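# Secure the charger's wound cable with a hair tie

## Task

Loop the hair tie around the charger and its coiled cable, centred and well clear of both ends. Every cable turn that was coiled on the charger at the start must still be coiled there, with no loose loops. The tie must press each turn against the charger's two wide faces. The charger must finish resting on the desk, flat on one of its wide faces.

## Robot and tools

Robot: two arms, left_arm and right_arm, each with a parallel gripper whose fingers can fold. A part held in the outer quarter of the pads, near the tips, is squeezed as commanded. Held nearer the palm, the fingers may wrap it and pull it inward: a thin part may slip free, and a wide one may be gripped harder than asked. A fingertip pushed into a surface folds easily unless the fingers are fully shut, so contact can go almost unnoticed and the next grip can fail.

Frames: the scene frame has its origin at table-top height, midway between the nominal bases, with +z up, +x out over the table, and left_arm on the +y side. Calibrated bases: left_arm at (-0.079, +0.439, 0) m, quat_wxyz (+1.000, 0, 0, +0.004); right_arm at (+0.028, -0.716, 0) m, quat_wxyz (+1.000, 0, 0, +0.016). Each arm reports its hand pose, velocities and wrist-camera pose in its own base frame; fixed cameras and the table use the scene frame. On the gripper, +z points along the fingers and y is the opening direction. end_effector_position is the point between the pads when closed; fingertips sit about 33 mm past it for gaps up to 40 mm, only 9 mm when fully open.

Row layout (both motion tools): one row is a single list of 18 numbers covering both arms: left dx, dy, dz, rx, ry, rz, left gripper position, force_limit, speed, then the same nine for the right. Always send all 18, even when one arm is idle. dx, dy, dz, rx, ry, rz are offsets, not poses: they are measured from that arm's Hand target, along that arm's own base axes, and the rotation (rx, ry, rz as one rotation vector) turns about the Hand target's position. Scale: 1.0 equals 0.6 m or 180 degrees; range -1 to 1. A translation longer than 1.0 is shortened along its direction. To keep an arm where it is, send 0 for its six pose numbers. Gripper numbers are absolute commands, not offsets: position +1 is open at 140 mm, pads touch near -0.8, -1 closes until blocked. force_limit and speed both start at +1; roughly 14 N at -1, 40 N at 0, 58 N at +1 after a slow close; closing speed about 30, 140 and 250 mm/s at -1, 0, +1, and faster closes grip harder. A 0 is a real command, so repeat the last gripper numbers to leave a gripper unchanged.

execute_actions(actions, cameras): actions is a list of actions; each action is up to 15 rows, one per 1/30 s step, and a short action repeats its final row to fill 15 steps. Every row in one action is measured from the Hand target at that action's start, but the next action starts from the new Hand target, so repeated offsets accumulate. cameras: names, ["all"], or []; an empty actions list returns all images by default.

move(target, speed, blend, stop_force, zero, blocking, cameras): target is one 18-number row or up to 15 rows; every row is an offset from the same starting Hand targets. Paths are straight, end together, and are capped at 10 s. speed is m/s, 0.002 to 2 (default 0.25), turns up to twice that in rad/s; one value or one per target. blend is in metres for corner rounding (0 means stop at each). stop_force, 10 to 80 N for both arms, ends an arm's path on a push against its travel; it is unreliable when the gripper rotates, near singular poses, or with light, slidable objects, and the arm keeps pressing afterward. zero (default true) re-zeroes the force reading first. blocking=false returns after about 0.5 s while the move runs; not allowed with stop_force. Paths do not avoid obstacles or the other arm; keep paths away from an arm's own base.

wait(seconds 0 to 10); stop() brakes a running move; zoom_image(camera, region [x0,y0,x1,y1] in pixels, at most 504 each way) on cam_head_left, cam_head_right, cam_high, cam_left_wrist or cam_right_wrist (all 672x504); clear_fault(arm) clears a reported torque or force fault; finished_scene(scene 1 or 2) ends the scene for good.

Results: Hand target is the last commanded pose after clipping; the gripper often rests a little short, and the next command asks for it again. Each step, commands are clipped to 70 mm and 16 degrees from the measured pose. object_status: 0 moving, 1 blocked while opening, 2 blocked while closing (a grip), 3 reached target or pads met. position_measured is in counts: 3 open, about 75 = 100 mm, 139 = 60 mm, 200 = 20 mm, 230 pads touching. Joint torques, external joint torques and flange force are estimates with noise. The move: line gives the ending (done, off_target, moving, held, fault) and limits (paced = clipped, held = steps withheld).

Avoid: anything falling off the table or left off it; hard hits, slams and drops; any press between the two arms (the clearance check is not a guarantee); outside force of 144 N or joint contact torque over limits (elbow 140, wrist joints 39.6 N m), which stop the arm until clear_fault; heavy leverage or twist on a gripper; long holding or stretched poses that overheat motors. Move slowly into contacts and back off after pressing.

Each tool is called as name(argument=value, ...), one argument or row to a line, values as JSON.

## Session

execute_actions(
  actions=[],
)

Scene clock: 0.00 s.
left_arm: end_effector_position=(+0.8873, -0.3395, +0.1924) position_measured=3 object_status=3 end_effector_quat_wxyz=(-0.196, +0.785, -0.132, +0.573) | right_arm: end_effector_position=(+0.8566, +0.4731, +0.2824) position_measured=3 object_status=3 end_effector_quat_wxyz=(-0.119, +0.621, +0.308, +0.711)
Joint positions: left_arm=[-0.651 0.523 1.867 1.979 0.867 -0.368] | right_arm=[0.389 0.49 1.958 -0.296 -0.94 1.463]
Joint velocities: within noise
Joint torques (N m): no reading
External joint torques (N m): no reading
Flange force (N): no reading
Hand target: left_arm +0.8873, -0.3395, +0.1924; -0.196, +0.785, -0.132, +0.573 | right_arm +0.8566, +0.4731, +0.2824; -0.119, +0.621, +0.308, +0.711
Tool commands: left_gripper/position=+1.0 left_gripper/force_limit=+1.0 left_gripper/speed=+1.0 right_gripper/position=+1.0 right_gripper/force_limit=+1.0 right_gripper/speed=+1.0

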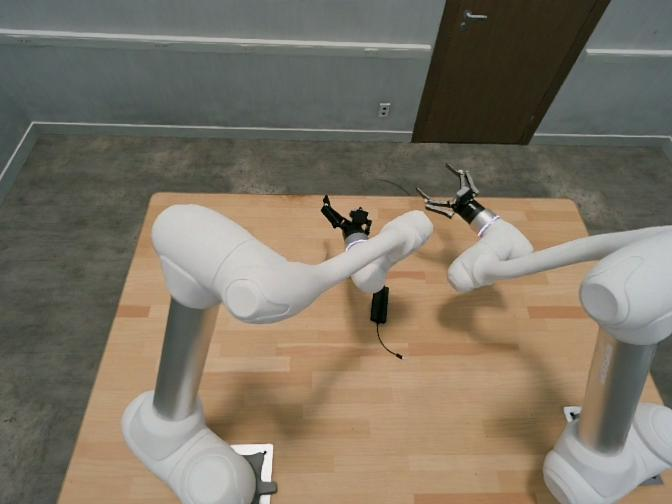

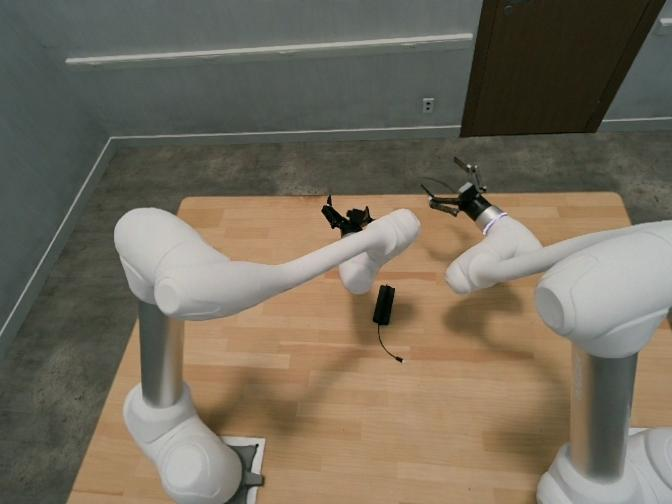

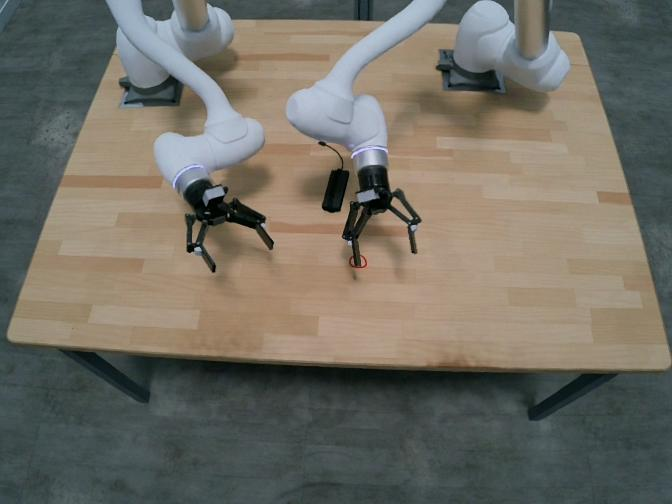

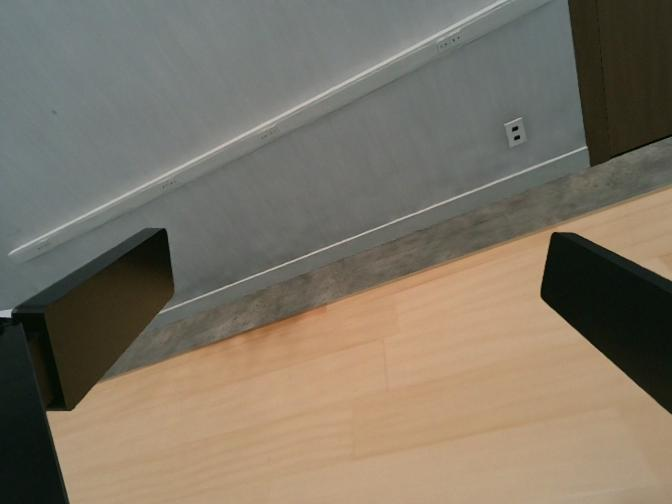

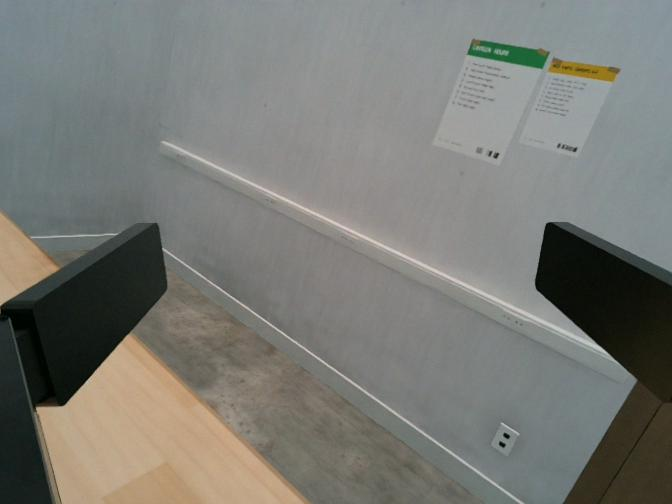

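zoom_image(
  camera="cam_high",
  region=[290, 120, 420, 280],
)

zoom_image(
  camera="cam_head_left",
  region=[330, 260, 450, 380],
)

zoom_image(
  camera="cam_head_right",
  region=[330, 260, 450, 380],
)

Scaled by 3.150.

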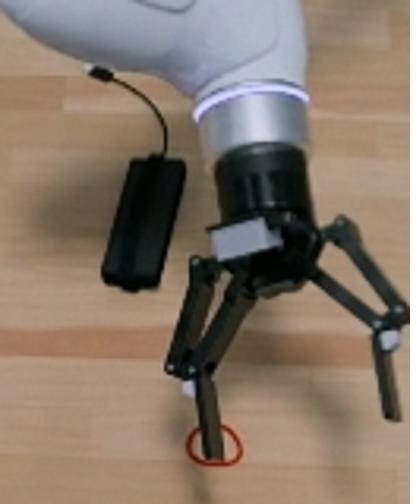

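Scaled by 4.200.

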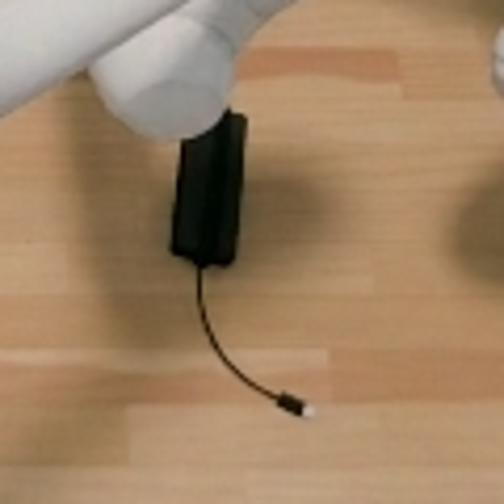

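Scaled by 4.200.

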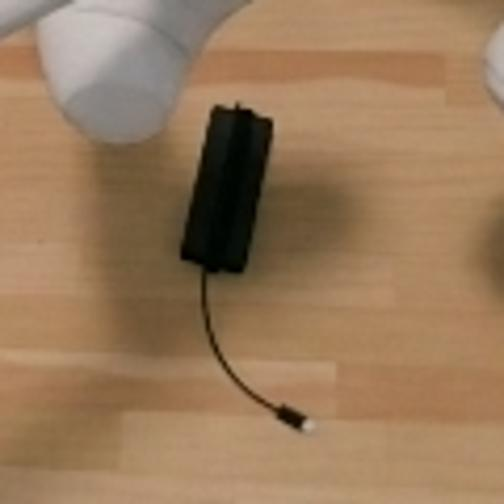

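move(
  target=[0.155,-0.096,0.263,-0.1346,0.3937,0.0907,1,1,1,-0.316,-0.047,0.113,-0.0871,0.520,-0.2253,1,1,1],
  cameras=["all"],
)

Scene clock: 19.47 s.
left_arm: end_effector_position=(+0.9794, -0.3967, +0.3499) position_measured=3 object_status=3 end_effector_quat_wxyz=(+0.002, +1.000, +0.000, +0.004) | right_arm: end_effector_position=(+0.6670, +0.4449, +0.3502) position_measured=3 object_status=3 end_effector_quat_wxyz=(+0.000, +1.000, +0.000, +0.000)
Joint positions: left_arm=[-0.417 1.088 0.035 0 2.009 1.153] | right_arm=[0.545 0.403 1.24 0 1.498 2.115]
Joint torques (N m): left_arm=[-1.56 -130.97 -37.24 3.87 0.11 0.34] | right_arm=[-2.04 -86.21 -41.67 4.82 -0.31 -0.31]
External joint torques (N m): left_arm=[0.96 -0.34 -1.17 0.08 -0.19 -0.34] | right_arm=[2.22 2.74 -0.74 -0.48 0.26 0.31]
Flange force (N): left_arm=[0.0 0.0 0.0] | right_arm=[3.9 -6.4 -1.3]
Hand target: left_arm +0.9803, -0.3971, +0.3502; +0.000, +1.000, +0.000, +0.000 | right_arm +0.6670, +0.4449, +0.3502; +0.000, +1.000, +0.000, +0.000
Off the commanded pose: left_arm 0.001 m, 1 deg | right_arm 0.000 m, 0 deg.
elbow stopped short (left arm): the move would have taken joint 3 (elbow) straighter than the controller allows.
move: done

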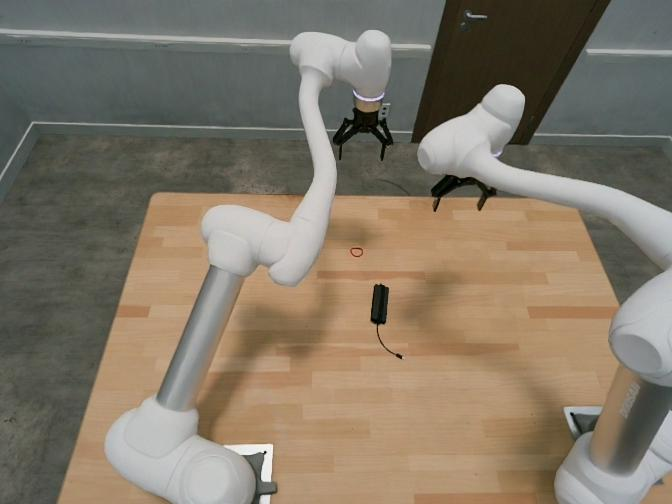

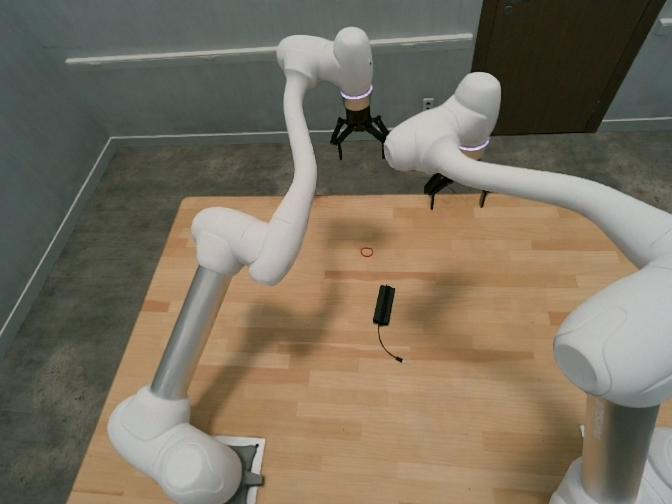

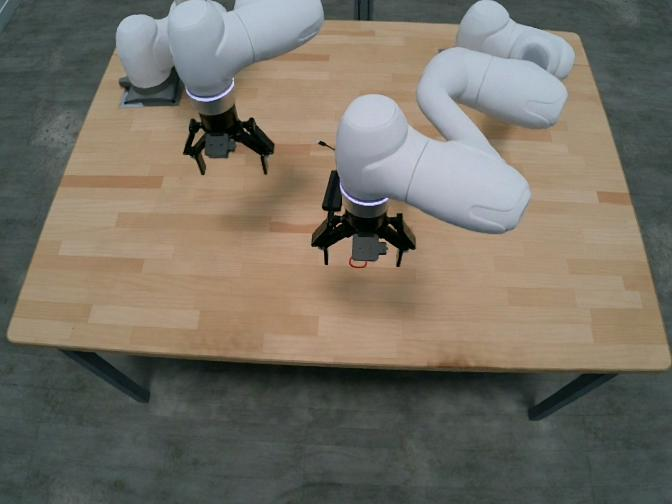

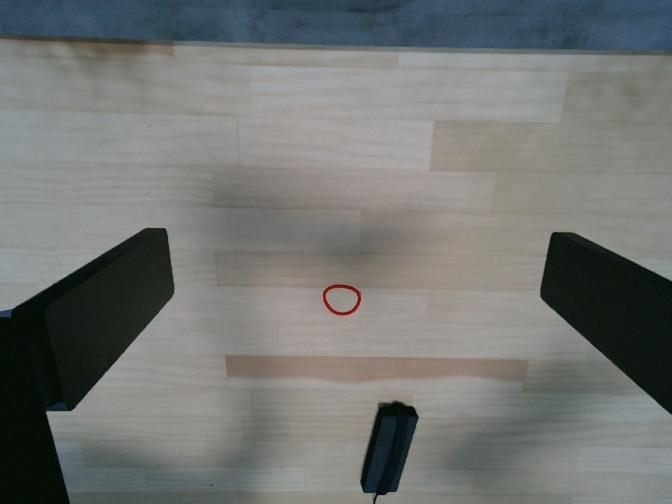

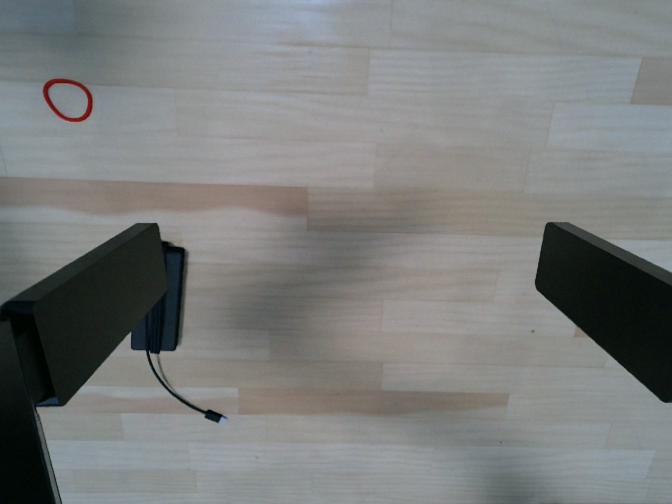

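move(
  target=[-0.25,-0.05,-0.1667,0,0,0,1,1,1,0,-0.1,0.0,0,0,0,1,1,1],
  cameras=["all"],
)

zoom_image(
  camera="cam_left_wrist",
  region=[240, 100, 480, 300],
)

Scene clock: 45.97 s.
left_arm: end_effector_position=(+0.8304, -0.4271, +0.2502) position_measured=3 object_status=3 end_effector_quat_wxyz=(+0.000, +1.000, +0.000, +0.000) | right_arm: end_effector_position=(+0.6670, +0.3849, +0.3502) position_measured=3 object_status=3 end_effector_quat_wxyz=(+0.000, +1.000, +0.000, +0.000)
Joint positions: left_arm=[-0.512 0.655 1.027 -0.001 1.46 1.058] | right_arm=[0.479 0.35 1.315 0 1.476 2.048]
Joint torques (N m): left_arm=[-1.49 -106.9 -40.36 4.3 0.18 0.32] | right_arm=[-1.99 -80.7 -41.71 4.79 -0.33 -0.33]
External joint torques (N m): left_arm=[2.25 0.78 -1.9 0.08 -0.23 -0.32] | right_arm=[1.94 2.9 -0.47 -0.49 0.28 0.33]
Flange force (N): left_arm=[7.4 1.5 -2.2] | right_arm=[3.9 -5.7 -0.8]
Hand target: left_arm +0.8303, -0.4271, +0.2502; +0.000, +1.000, +0.000, +0.000 | right_arm +0.6670, +0.3849, +0.3502; +0.000, +1.000, +0.000, +0.000
Off the commanded pose: left_arm 0.000 m, 0 deg | right_arm 0.000 m, 0 deg.
move: done

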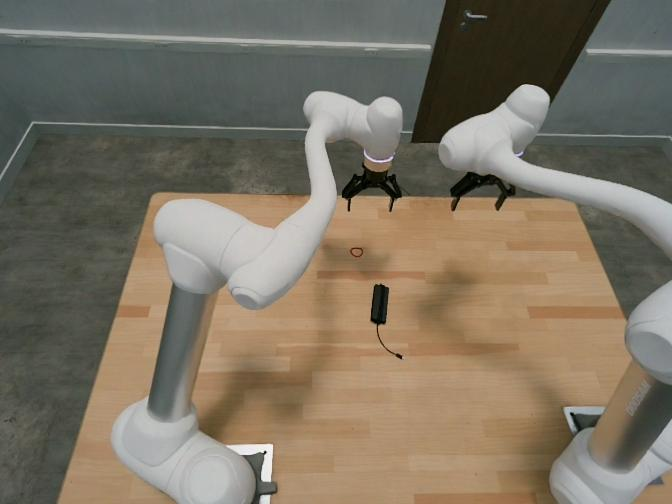

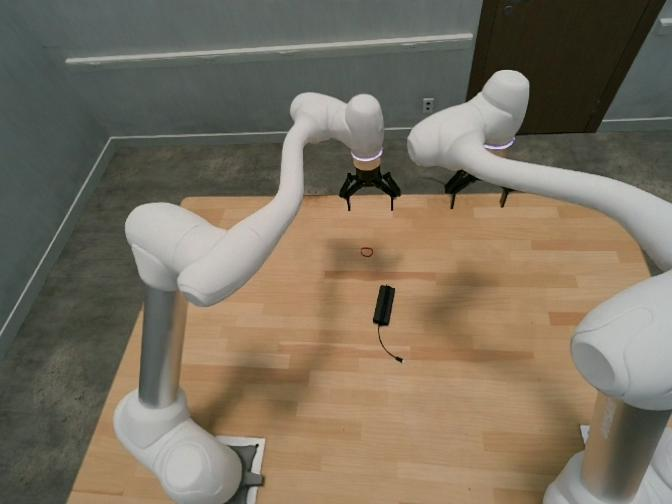

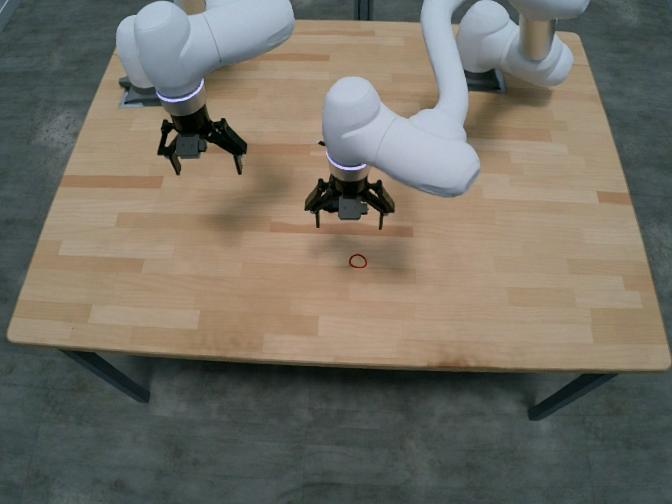

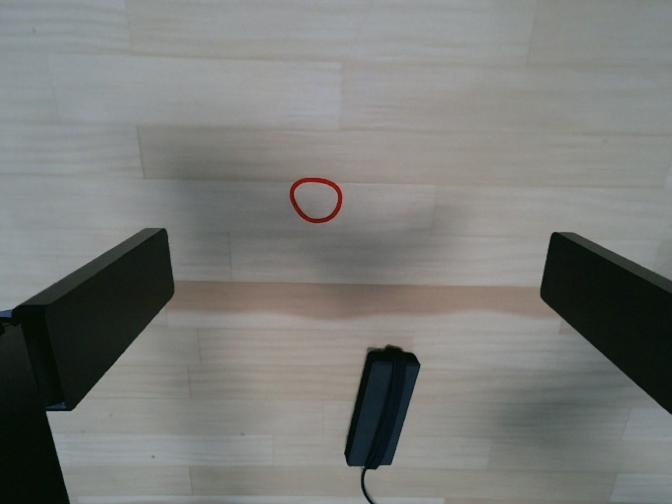

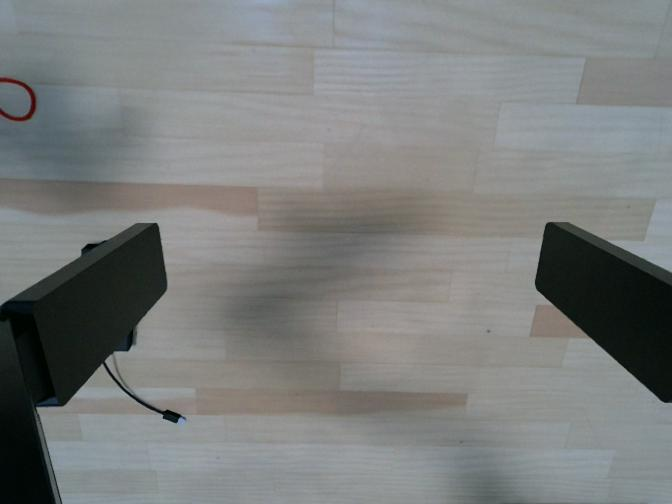

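Scaled by 2.100.

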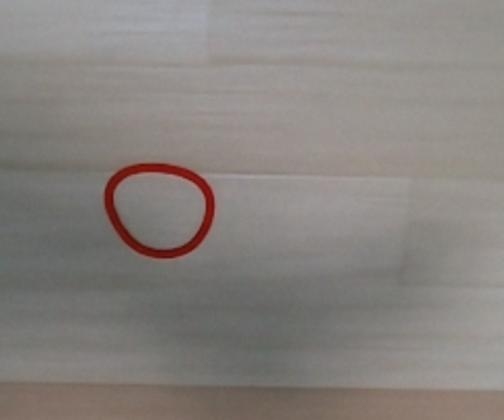

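zoom_image(
  camera="cam_head_left",
  region=[320, 80, 540, 240],
)

zoom_image(
  camera="cam_right_wrist",
  region=[160, 0, 560, 504],
)

zoom_image(
  camera="cam_left_wrist",
  region=[160, 0, 560, 504],
)

Scaled by 2.291.

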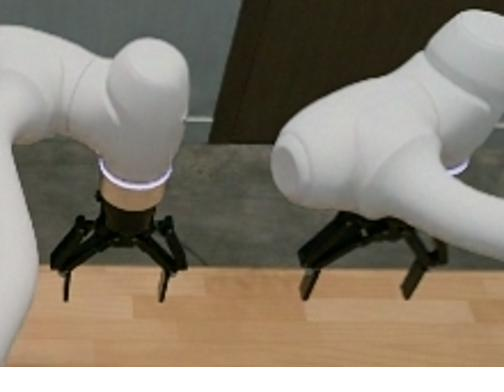

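Scaled by 1.000.

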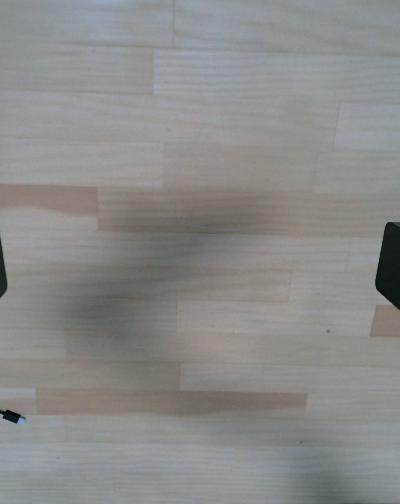

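Scaled by 1.000.

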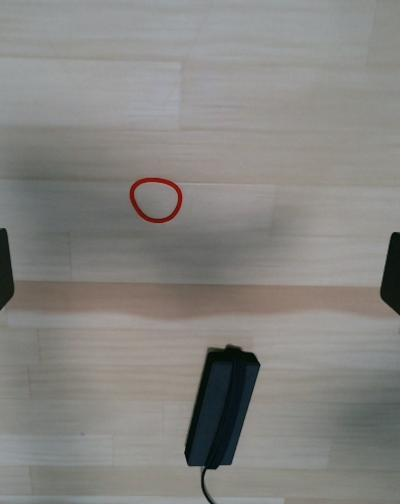

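move(
  target=[-0.097,0.045,-0.217,0,0,0,-1,0,0,-0.402,0.492,-0.283,0,0,-0.063,1,1,1],
  cameras=["all"],
)

Scene clock: 104.73 s.
left_arm: end_effector_position=(+0.7721, -0.4001, +0.1201) position_measured=233 object_status=3 end_effector_quat_wxyz=(+0.000, +1.000, +0.000, +0.000) | right_arm: end_effector_position=(+0.4258, +0.6801, +0.1804) position_measured=3 object_status=3 end_effector_quat_wxyz=(+0.000, +0.995, -0.098, +0.000)
Joint positions: left_arm=[-0.518 0.602 1.355 -0.001 1.184 1.053] | right_arm=[0.969 0.464 1.462 -0.001 1.216 2.737]
Joint torques (N m): left_arm=[-1.71 -99.45 -37.82 3.97 0.14 0.34] | right_arm=[-2.23 -89.38 -39.17 4.56 -0.27 -0.28]
External joint torques (N m): left_arm=[1.9 1.15 -1.42 0.08 -0.19 -0.34] | right_arm=[2.29 2.84 -0.64 -0.52 0.24 0.28]
Flange force (N): left_arm=[5.5 0.8 -0.3] | right_arm=[-0.8 -6.9 0.6]
Hand target: left_arm +0.7721, -0.4001, +0.1200; +0.000, +1.000, +0.000, +0.000 | right_arm +0.4258, +0.6801, +0.1804; +0.000, +0.995, -0.098, +0.000
Off the commanded pose: left_arm 0.000 m, 0 deg | right_arm 0.000 m, 0 deg.
move: done

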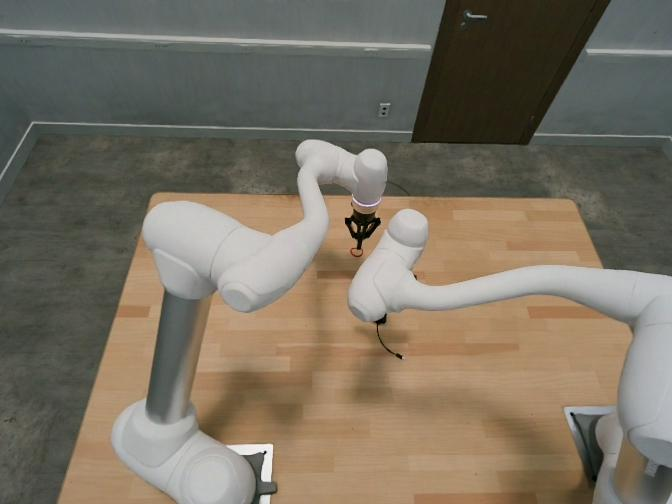

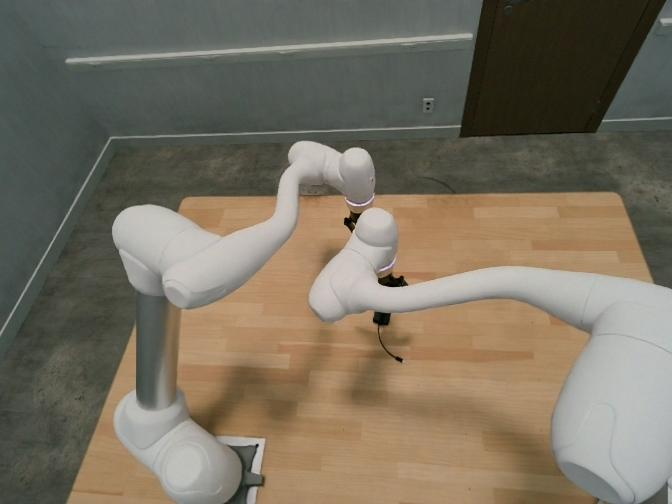

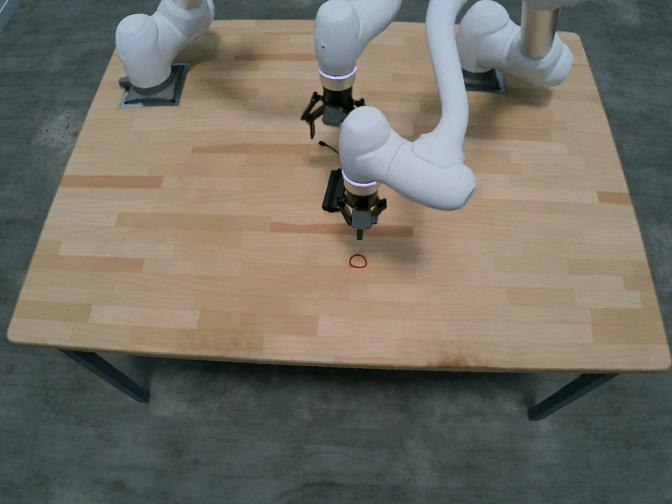

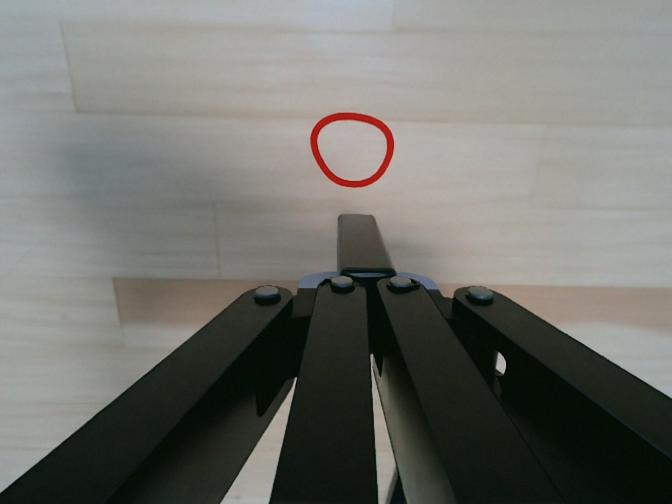

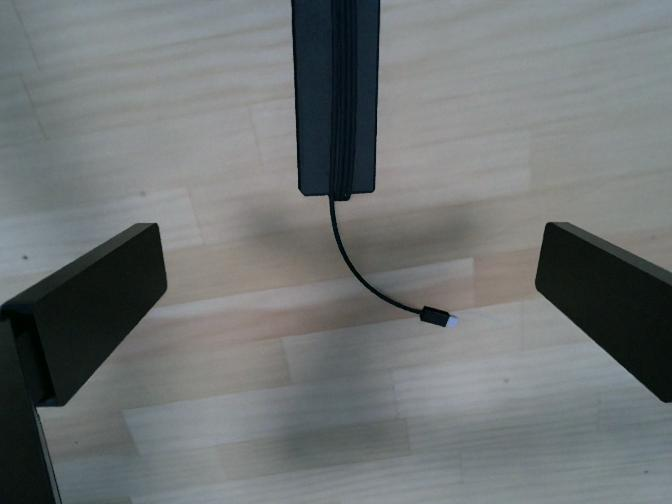

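move(
  target=[0.045,-0.003,-0.083,0,0,0,-1,0,0,0.035,0.006,-0.133,0,0,0,1,1,1],
  cameras=["all"],
)

Scene clock: 121.97 s.
left_arm: end_effector_position=(+0.7991, -0.4019, +0.0703) position_measured=233 object_status=3 end_effector_quat_wxyz=(+0.000, +1.000, +0.000, +0.000) | right_arm: end_effector_position=(+0.4468, +0.6837, +0.1007) position_measured=3 object_status=3 end_effector_quat_wxyz=(+0.000, +0.995, -0.098, +0.000)
Joint positions: left_arm=[-0.504 0.673 1.331 -0.001 1.138 1.066] | right_arm=[0.95 0.536 1.502 -0.001 1.102 2.718]
Joint torques (N m): left_arm=[-1.49 -104.81 -37.18 3.89 0.16 0.33] | right_arm=[-2.08 -96.52 -37.3 4.28 -0.29 -0.32]
External joint torques (N m): left_arm=[1.16 0.95 -1.42 0.08 -0.22 -0.33] | right_arm=[2.36 5.31 -0.47 -0.43 0.27 0.32]
Flange force (N): left_arm=[4.9 1.4 -0.1] | right_arm=[0.4 -9.7 3.1]
Hand target: left_arm +0.7991, -0.4019, +0.0702; +0.000, +1.000, +0.000, +0.000 | right_arm +0.4468, +0.6837, +0.1006; +0.000, +0.995, -0.098, +0.000
Off the commanded pose: left_arm 0.000 m, 0 deg | right_arm 0.000 m, 0 deg.
move: done

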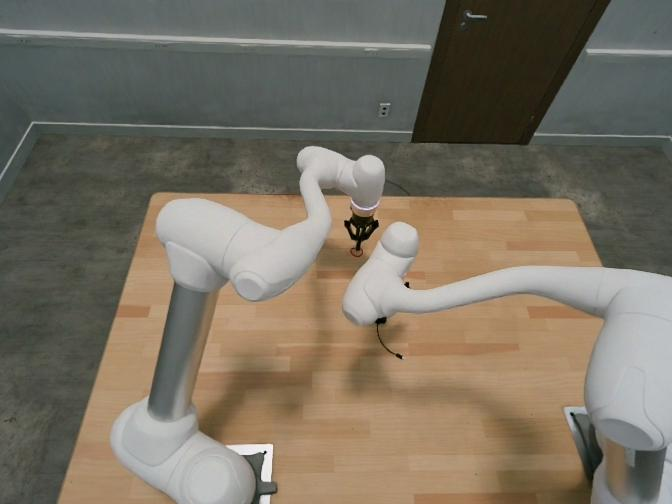

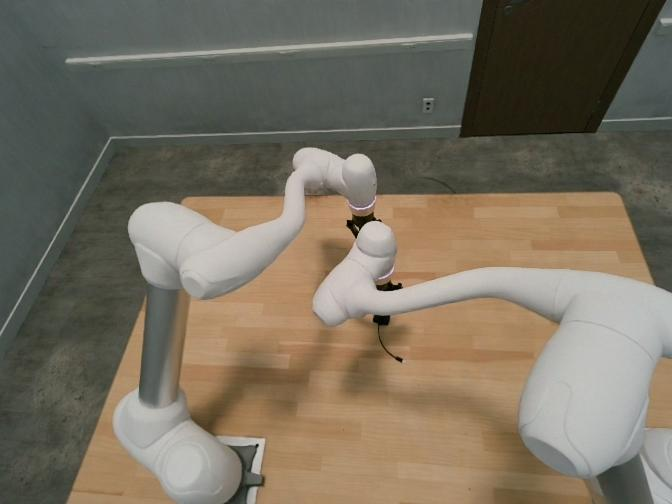

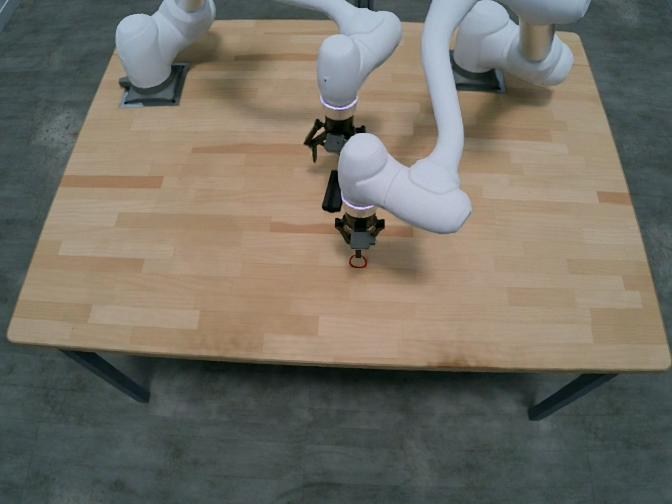

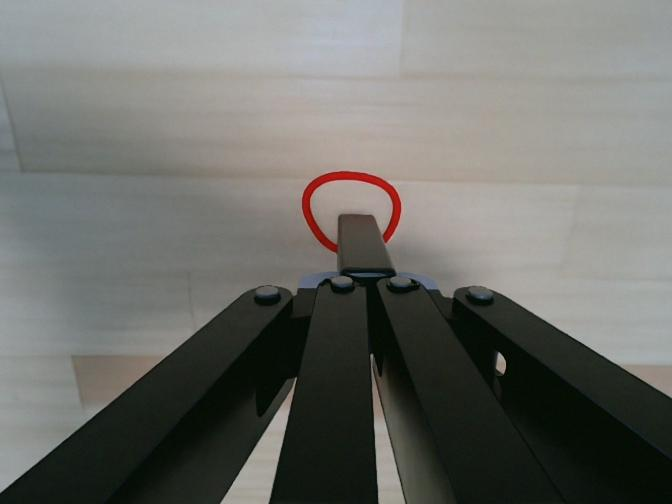

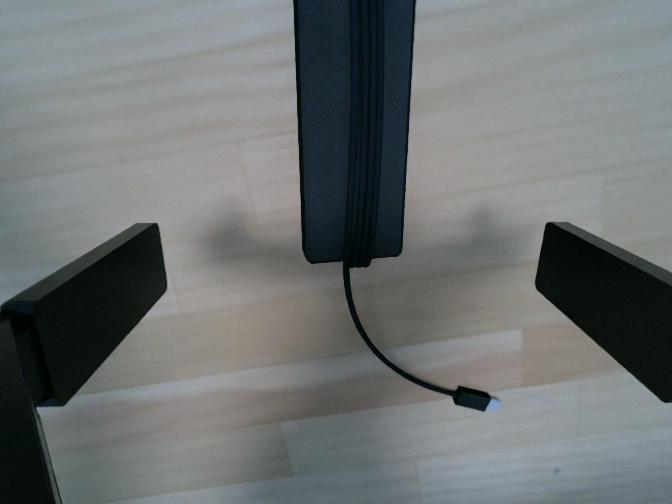

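move(
  target=[0.003,0,-0.042,0,0,0,-1,0,0,0.013,-0.003,-0.067,0,0,0,1,1,1],
  cameras=["all"],
  speed=0.1,
)

zoom_image(
  camera="cam_head_left",
  region=[330, 190, 450, 340],
)

zoom_image(
  camera="cam_high",
  region=[290, 80, 420, 280],
)

Scene clock: 130.50 s.
left_arm: end_effector_position=(+0.8009, -0.4019, +0.0451) position_measured=233 object_status=3 end_effector_quat_wxyz=(+0.000, +1.000, +0.000, +0.000) | right_arm: end_effector_position=(+0.4545, +0.6819, +0.0604) position_measured=3 object_status=3 end_effector_quat_wxyz=(+0.000, +0.995, -0.098, +0.000)
Joint positions: left_arm=[-0.503 0.693 1.344 -0.001 1.104 1.067] | right_arm=[0.941 0.571 1.526 -0.001 1.043 2.709]
Joint torques (N m): left_arm=[-1.34 -105.96 -36.62 3.89 0.15 0.29] | right_arm=[-2.03 -95.72 -36.45 4.2 -0.33 -0.29]
External joint torques (N m): left_arm=[2.08 0.81 -1.38 0.06 -0.2 -0.29] | right_arm=[1.92 1.97 -0.49 -0.45 0.3 0.29]
Flange force (N): left_arm=[5.1 0.3 0.0] | right_arm=[-0.9 -5.0 0.8]
Hand target: left_arm +0.8009, -0.4019, +0.0450; +0.000, +1.000, +0.000, +0.000 | right_arm +0.4546, +0.6819, +0.0604; +0.000, +0.995, -0.098, +0.000
Off the commanded pose: left_arm 0.000 m, 0 deg | right_arm 0.000 m, 0 deg.
move: done

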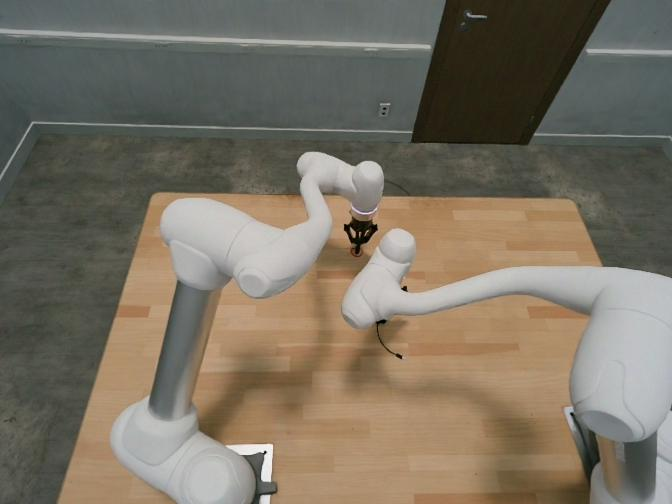

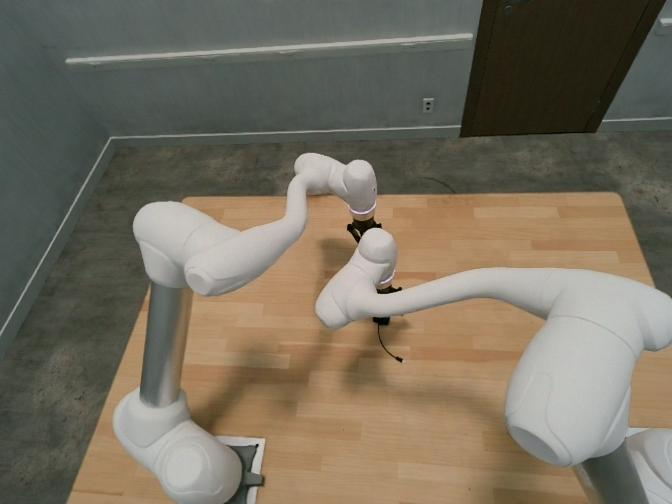

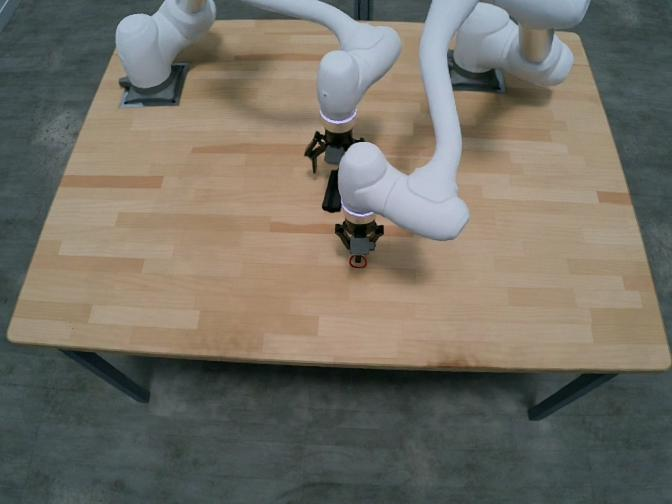

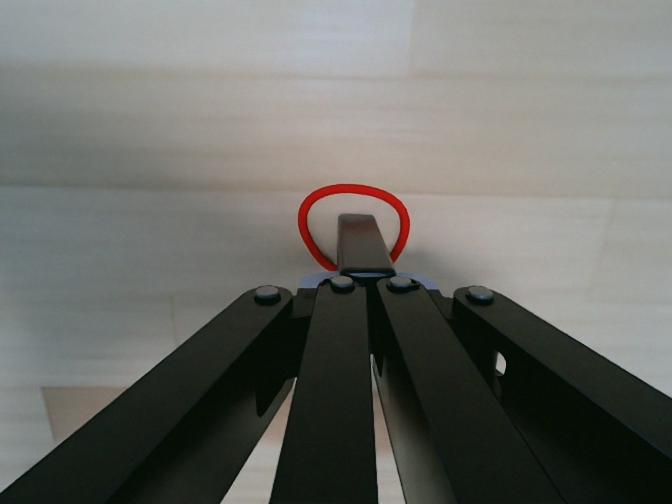

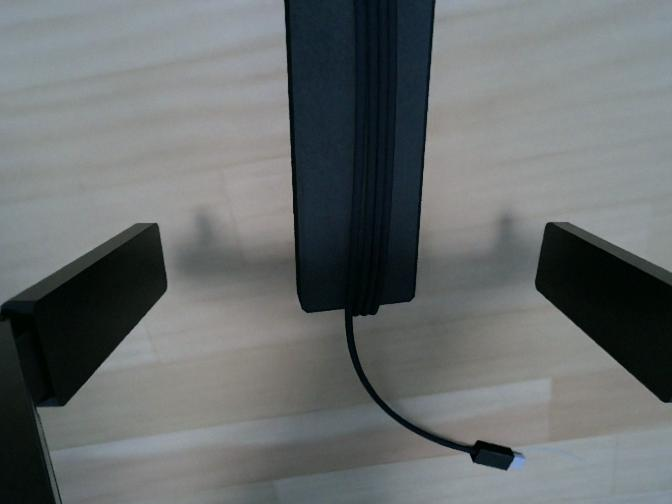

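Scaled by 3.360.

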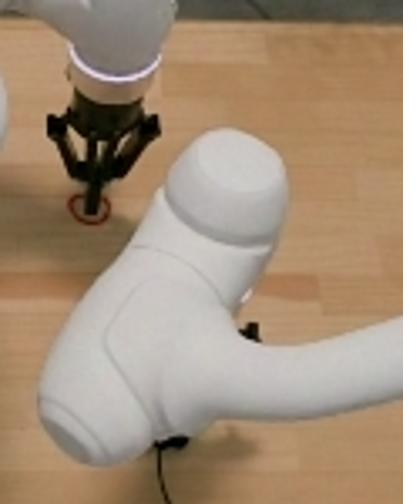

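Scaled by 2.520.

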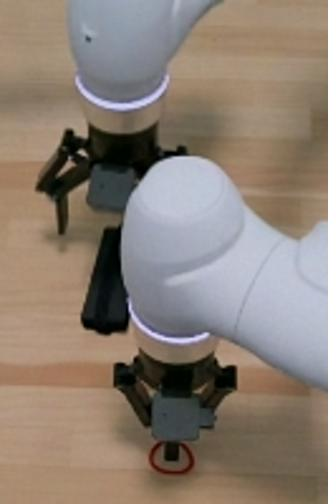

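move(
  target=[0.00,0,-0.033,0,0,0,-1,0,0,0,0,-0.033,0,0,0,1,1,1],
  stop_force=10,
  speed=0.02,
  cameras=["cam_left_wrist","cam_right_wrist"],
)

Scene clock: 136.80 s.
left_arm: end_effector_position=(+0.8011, -0.4019, +0.0342) position_measured=233 object_status=3 end_effector_quat_wxyz=(+0.000, +1.000, +0.000, +0.000) | right_arm: end_effector_position=(+0.4546, +0.6819, +0.0406) position_measured=3 object_status=3 end_effector_quat_wxyz=(+0.000, +0.995, -0.098, +0.000)
Joint positions: left_arm=[-0.503 0.702 1.352 -0.001 1.088 1.067] | right_arm=[0.941 0.588 1.539 -0.001 1.014 2.709]
Joint torques (N m): left_arm=[-3.28 -66.71 -21.33 3.21 -4.09 0.31] | right_arm=[-2.04 -97.4 -35.52 4.14 -0.29 -0.29]
External joint torques (N m): left_arm=[2.59 -38.3 -16.31 0.66 4.04 -0.31] | right_arm=[1.95 2.94 -0.63 -0.48 0.27 0.29]
Flange force (N): left_arm=[-6.0 -5.8 -45.3] | right_arm=[-0.3 -6.5 1.7]
Hand target: left_arm +0.8010, -0.4019, +0.0341; +0.000, +1.000, +0.000, +0.000 (not the last commanded pose) | right_arm +0.4546, +0.6819, +0.0406; +0.000, +0.995, -0.098, +0.000
Off the commanded pose: left_arm 0.009 m, 0 deg | right_arm 0.000 m, 0 deg.
move: contact (left_arm)
Images, in order (width x height): cam_left_wrist 672x504, cam_right_wrist 672x504.

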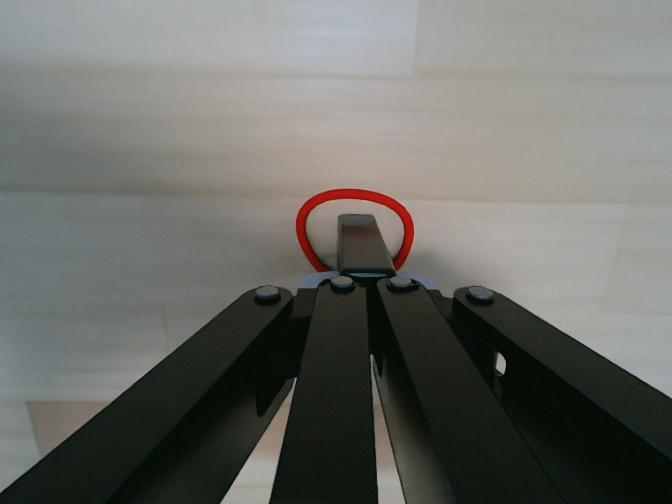

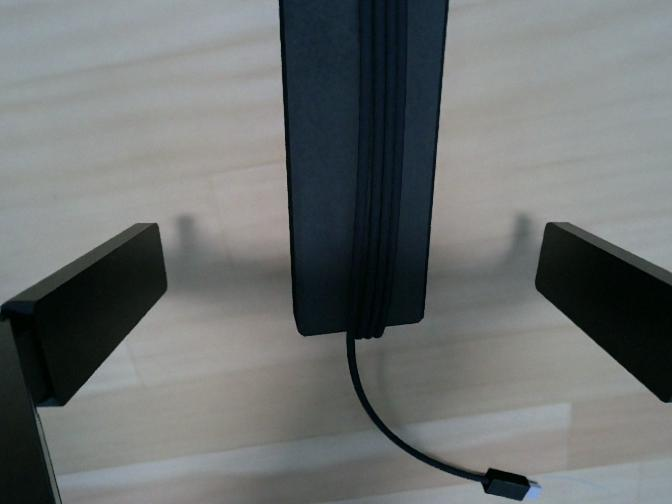

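move(
  target=[0,0,0.0023,0,0,0,-1,0,0,0,0,0,0,0,0,-1,0.3,-1],
  speed=0.02,
)

move(
  target=[0,0,0,0,0,0,-0.3,0.5,-1,0,0,0,0,0,0,-1,0.3,-1],
  speed=0.02,
  cameras=["cam_left_wrist","cam_right_wrist"],
)

Scene clock: 147.23 s.
left_arm: end_effector_position=(+0.8010, -0.4019, +0.0355) position_measured=233 object_status=3 end_effector_quat_wxyz=(+0.000, +1.000, +0.000, +0.000) | right_arm: end_effector_position=(+0.4546, +0.6819, +0.0406) position_measured=151 object_status=0 end_effector_quat_wxyz=(+0.000, +0.995, -0.098, +0.000)
Joint positions: left_arm=[-0.503 0.701 1.351 -0.001 1.09 1.067] | right_arm=[0.941 0.588 1.539 -0.001 1.014 2.709]
Joint torques (N m): left_arm=[-1.26 -105.64 -36.36 3.8 0.18 0.34] | right_arm=[-2.11 -95.87 -34.98 4.16 -0.41 -0.27]
External joint torques (N m): left_arm=[0.43 0.42 -1.37 0.06 -0.23 -0.33] | right_arm=[2.35 1.32 -1.2 -0.48 0.38 0.27]
Flange force (N): left_arm=[3.6 1.7 -0.2] | right_arm=[-1.0 -6.0 -0.2]
Hand target: left_arm +0.8010, -0.4019, +0.0355; +0.000, +1.000, +0.000, +0.000 | right_arm +0.4546, +0.6819, +0.0406; +0.000, +0.995, -0.098, +0.000
Off the commanded pose: left_arm 0.000 m, 0 deg | right_arm 0.000 m, 0 deg.
move: done

Scene clock: 148.90 s.
left_arm: end_effector_position=(+0.8011, -0.4020, +0.0356) position_measured=167 object_status=0 end_effector_quat_wxyz=(+0.000, +1.000, +0.000, +0.000) | right_arm: end_effector_position=(+0.4546, +0.6819, +0.0406) position_measured=151 object_status=2 end_effector_quat_wxyz=(+0.000, +0.995, -0.098, +0.000)
Joint positions: left_arm=[-0.503 0.701 1.351 -0.001 1.09 1.067] | right_arm=[0.941 0.588 1.539 -0.001 1.014 2.709]
Joint torques (N m): left_arm=[-0.77 -97.47 -31.5 3.99 0.21 0.28] | right_arm=[-2.15 -95.91 -35.02 4.17 -0.41 -0.32]
External joint torques (N m): left_arm=[0.83 -7.59 -6.13 -0.12 -0.26 -0.28] | right_arm=[2.6 1.67 -1.03 -0.5 0.38 0.32]
Flange force (N): left_arm=[4.6 1.6 -9.3] | right_arm=[-1.3 -6.2 0.2]
Hand target: left_arm +0.8010, -0.4019, +0.0355; +0.000, +1.000, +0.000, +0.000 | right_arm +0.4546, +0.6819, +0.0406; +0.000, +0.995, -0.098, +0.000
Off the commanded pose: left_arm 0.000 m, 0 deg | right_arm 0.000 m, 0 deg.
move: done
Images, in order (width x height): cam_left_wrist 672x504, cam_right_wrist 672x504.

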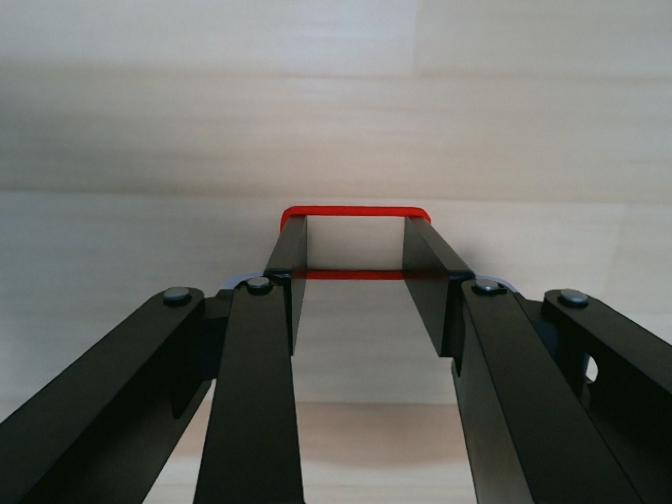

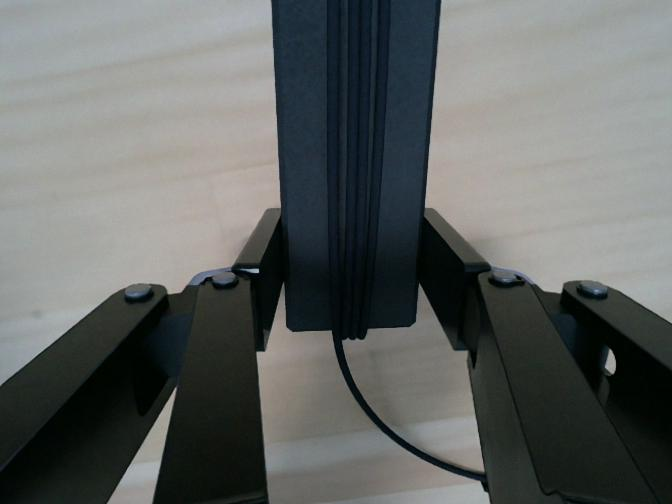

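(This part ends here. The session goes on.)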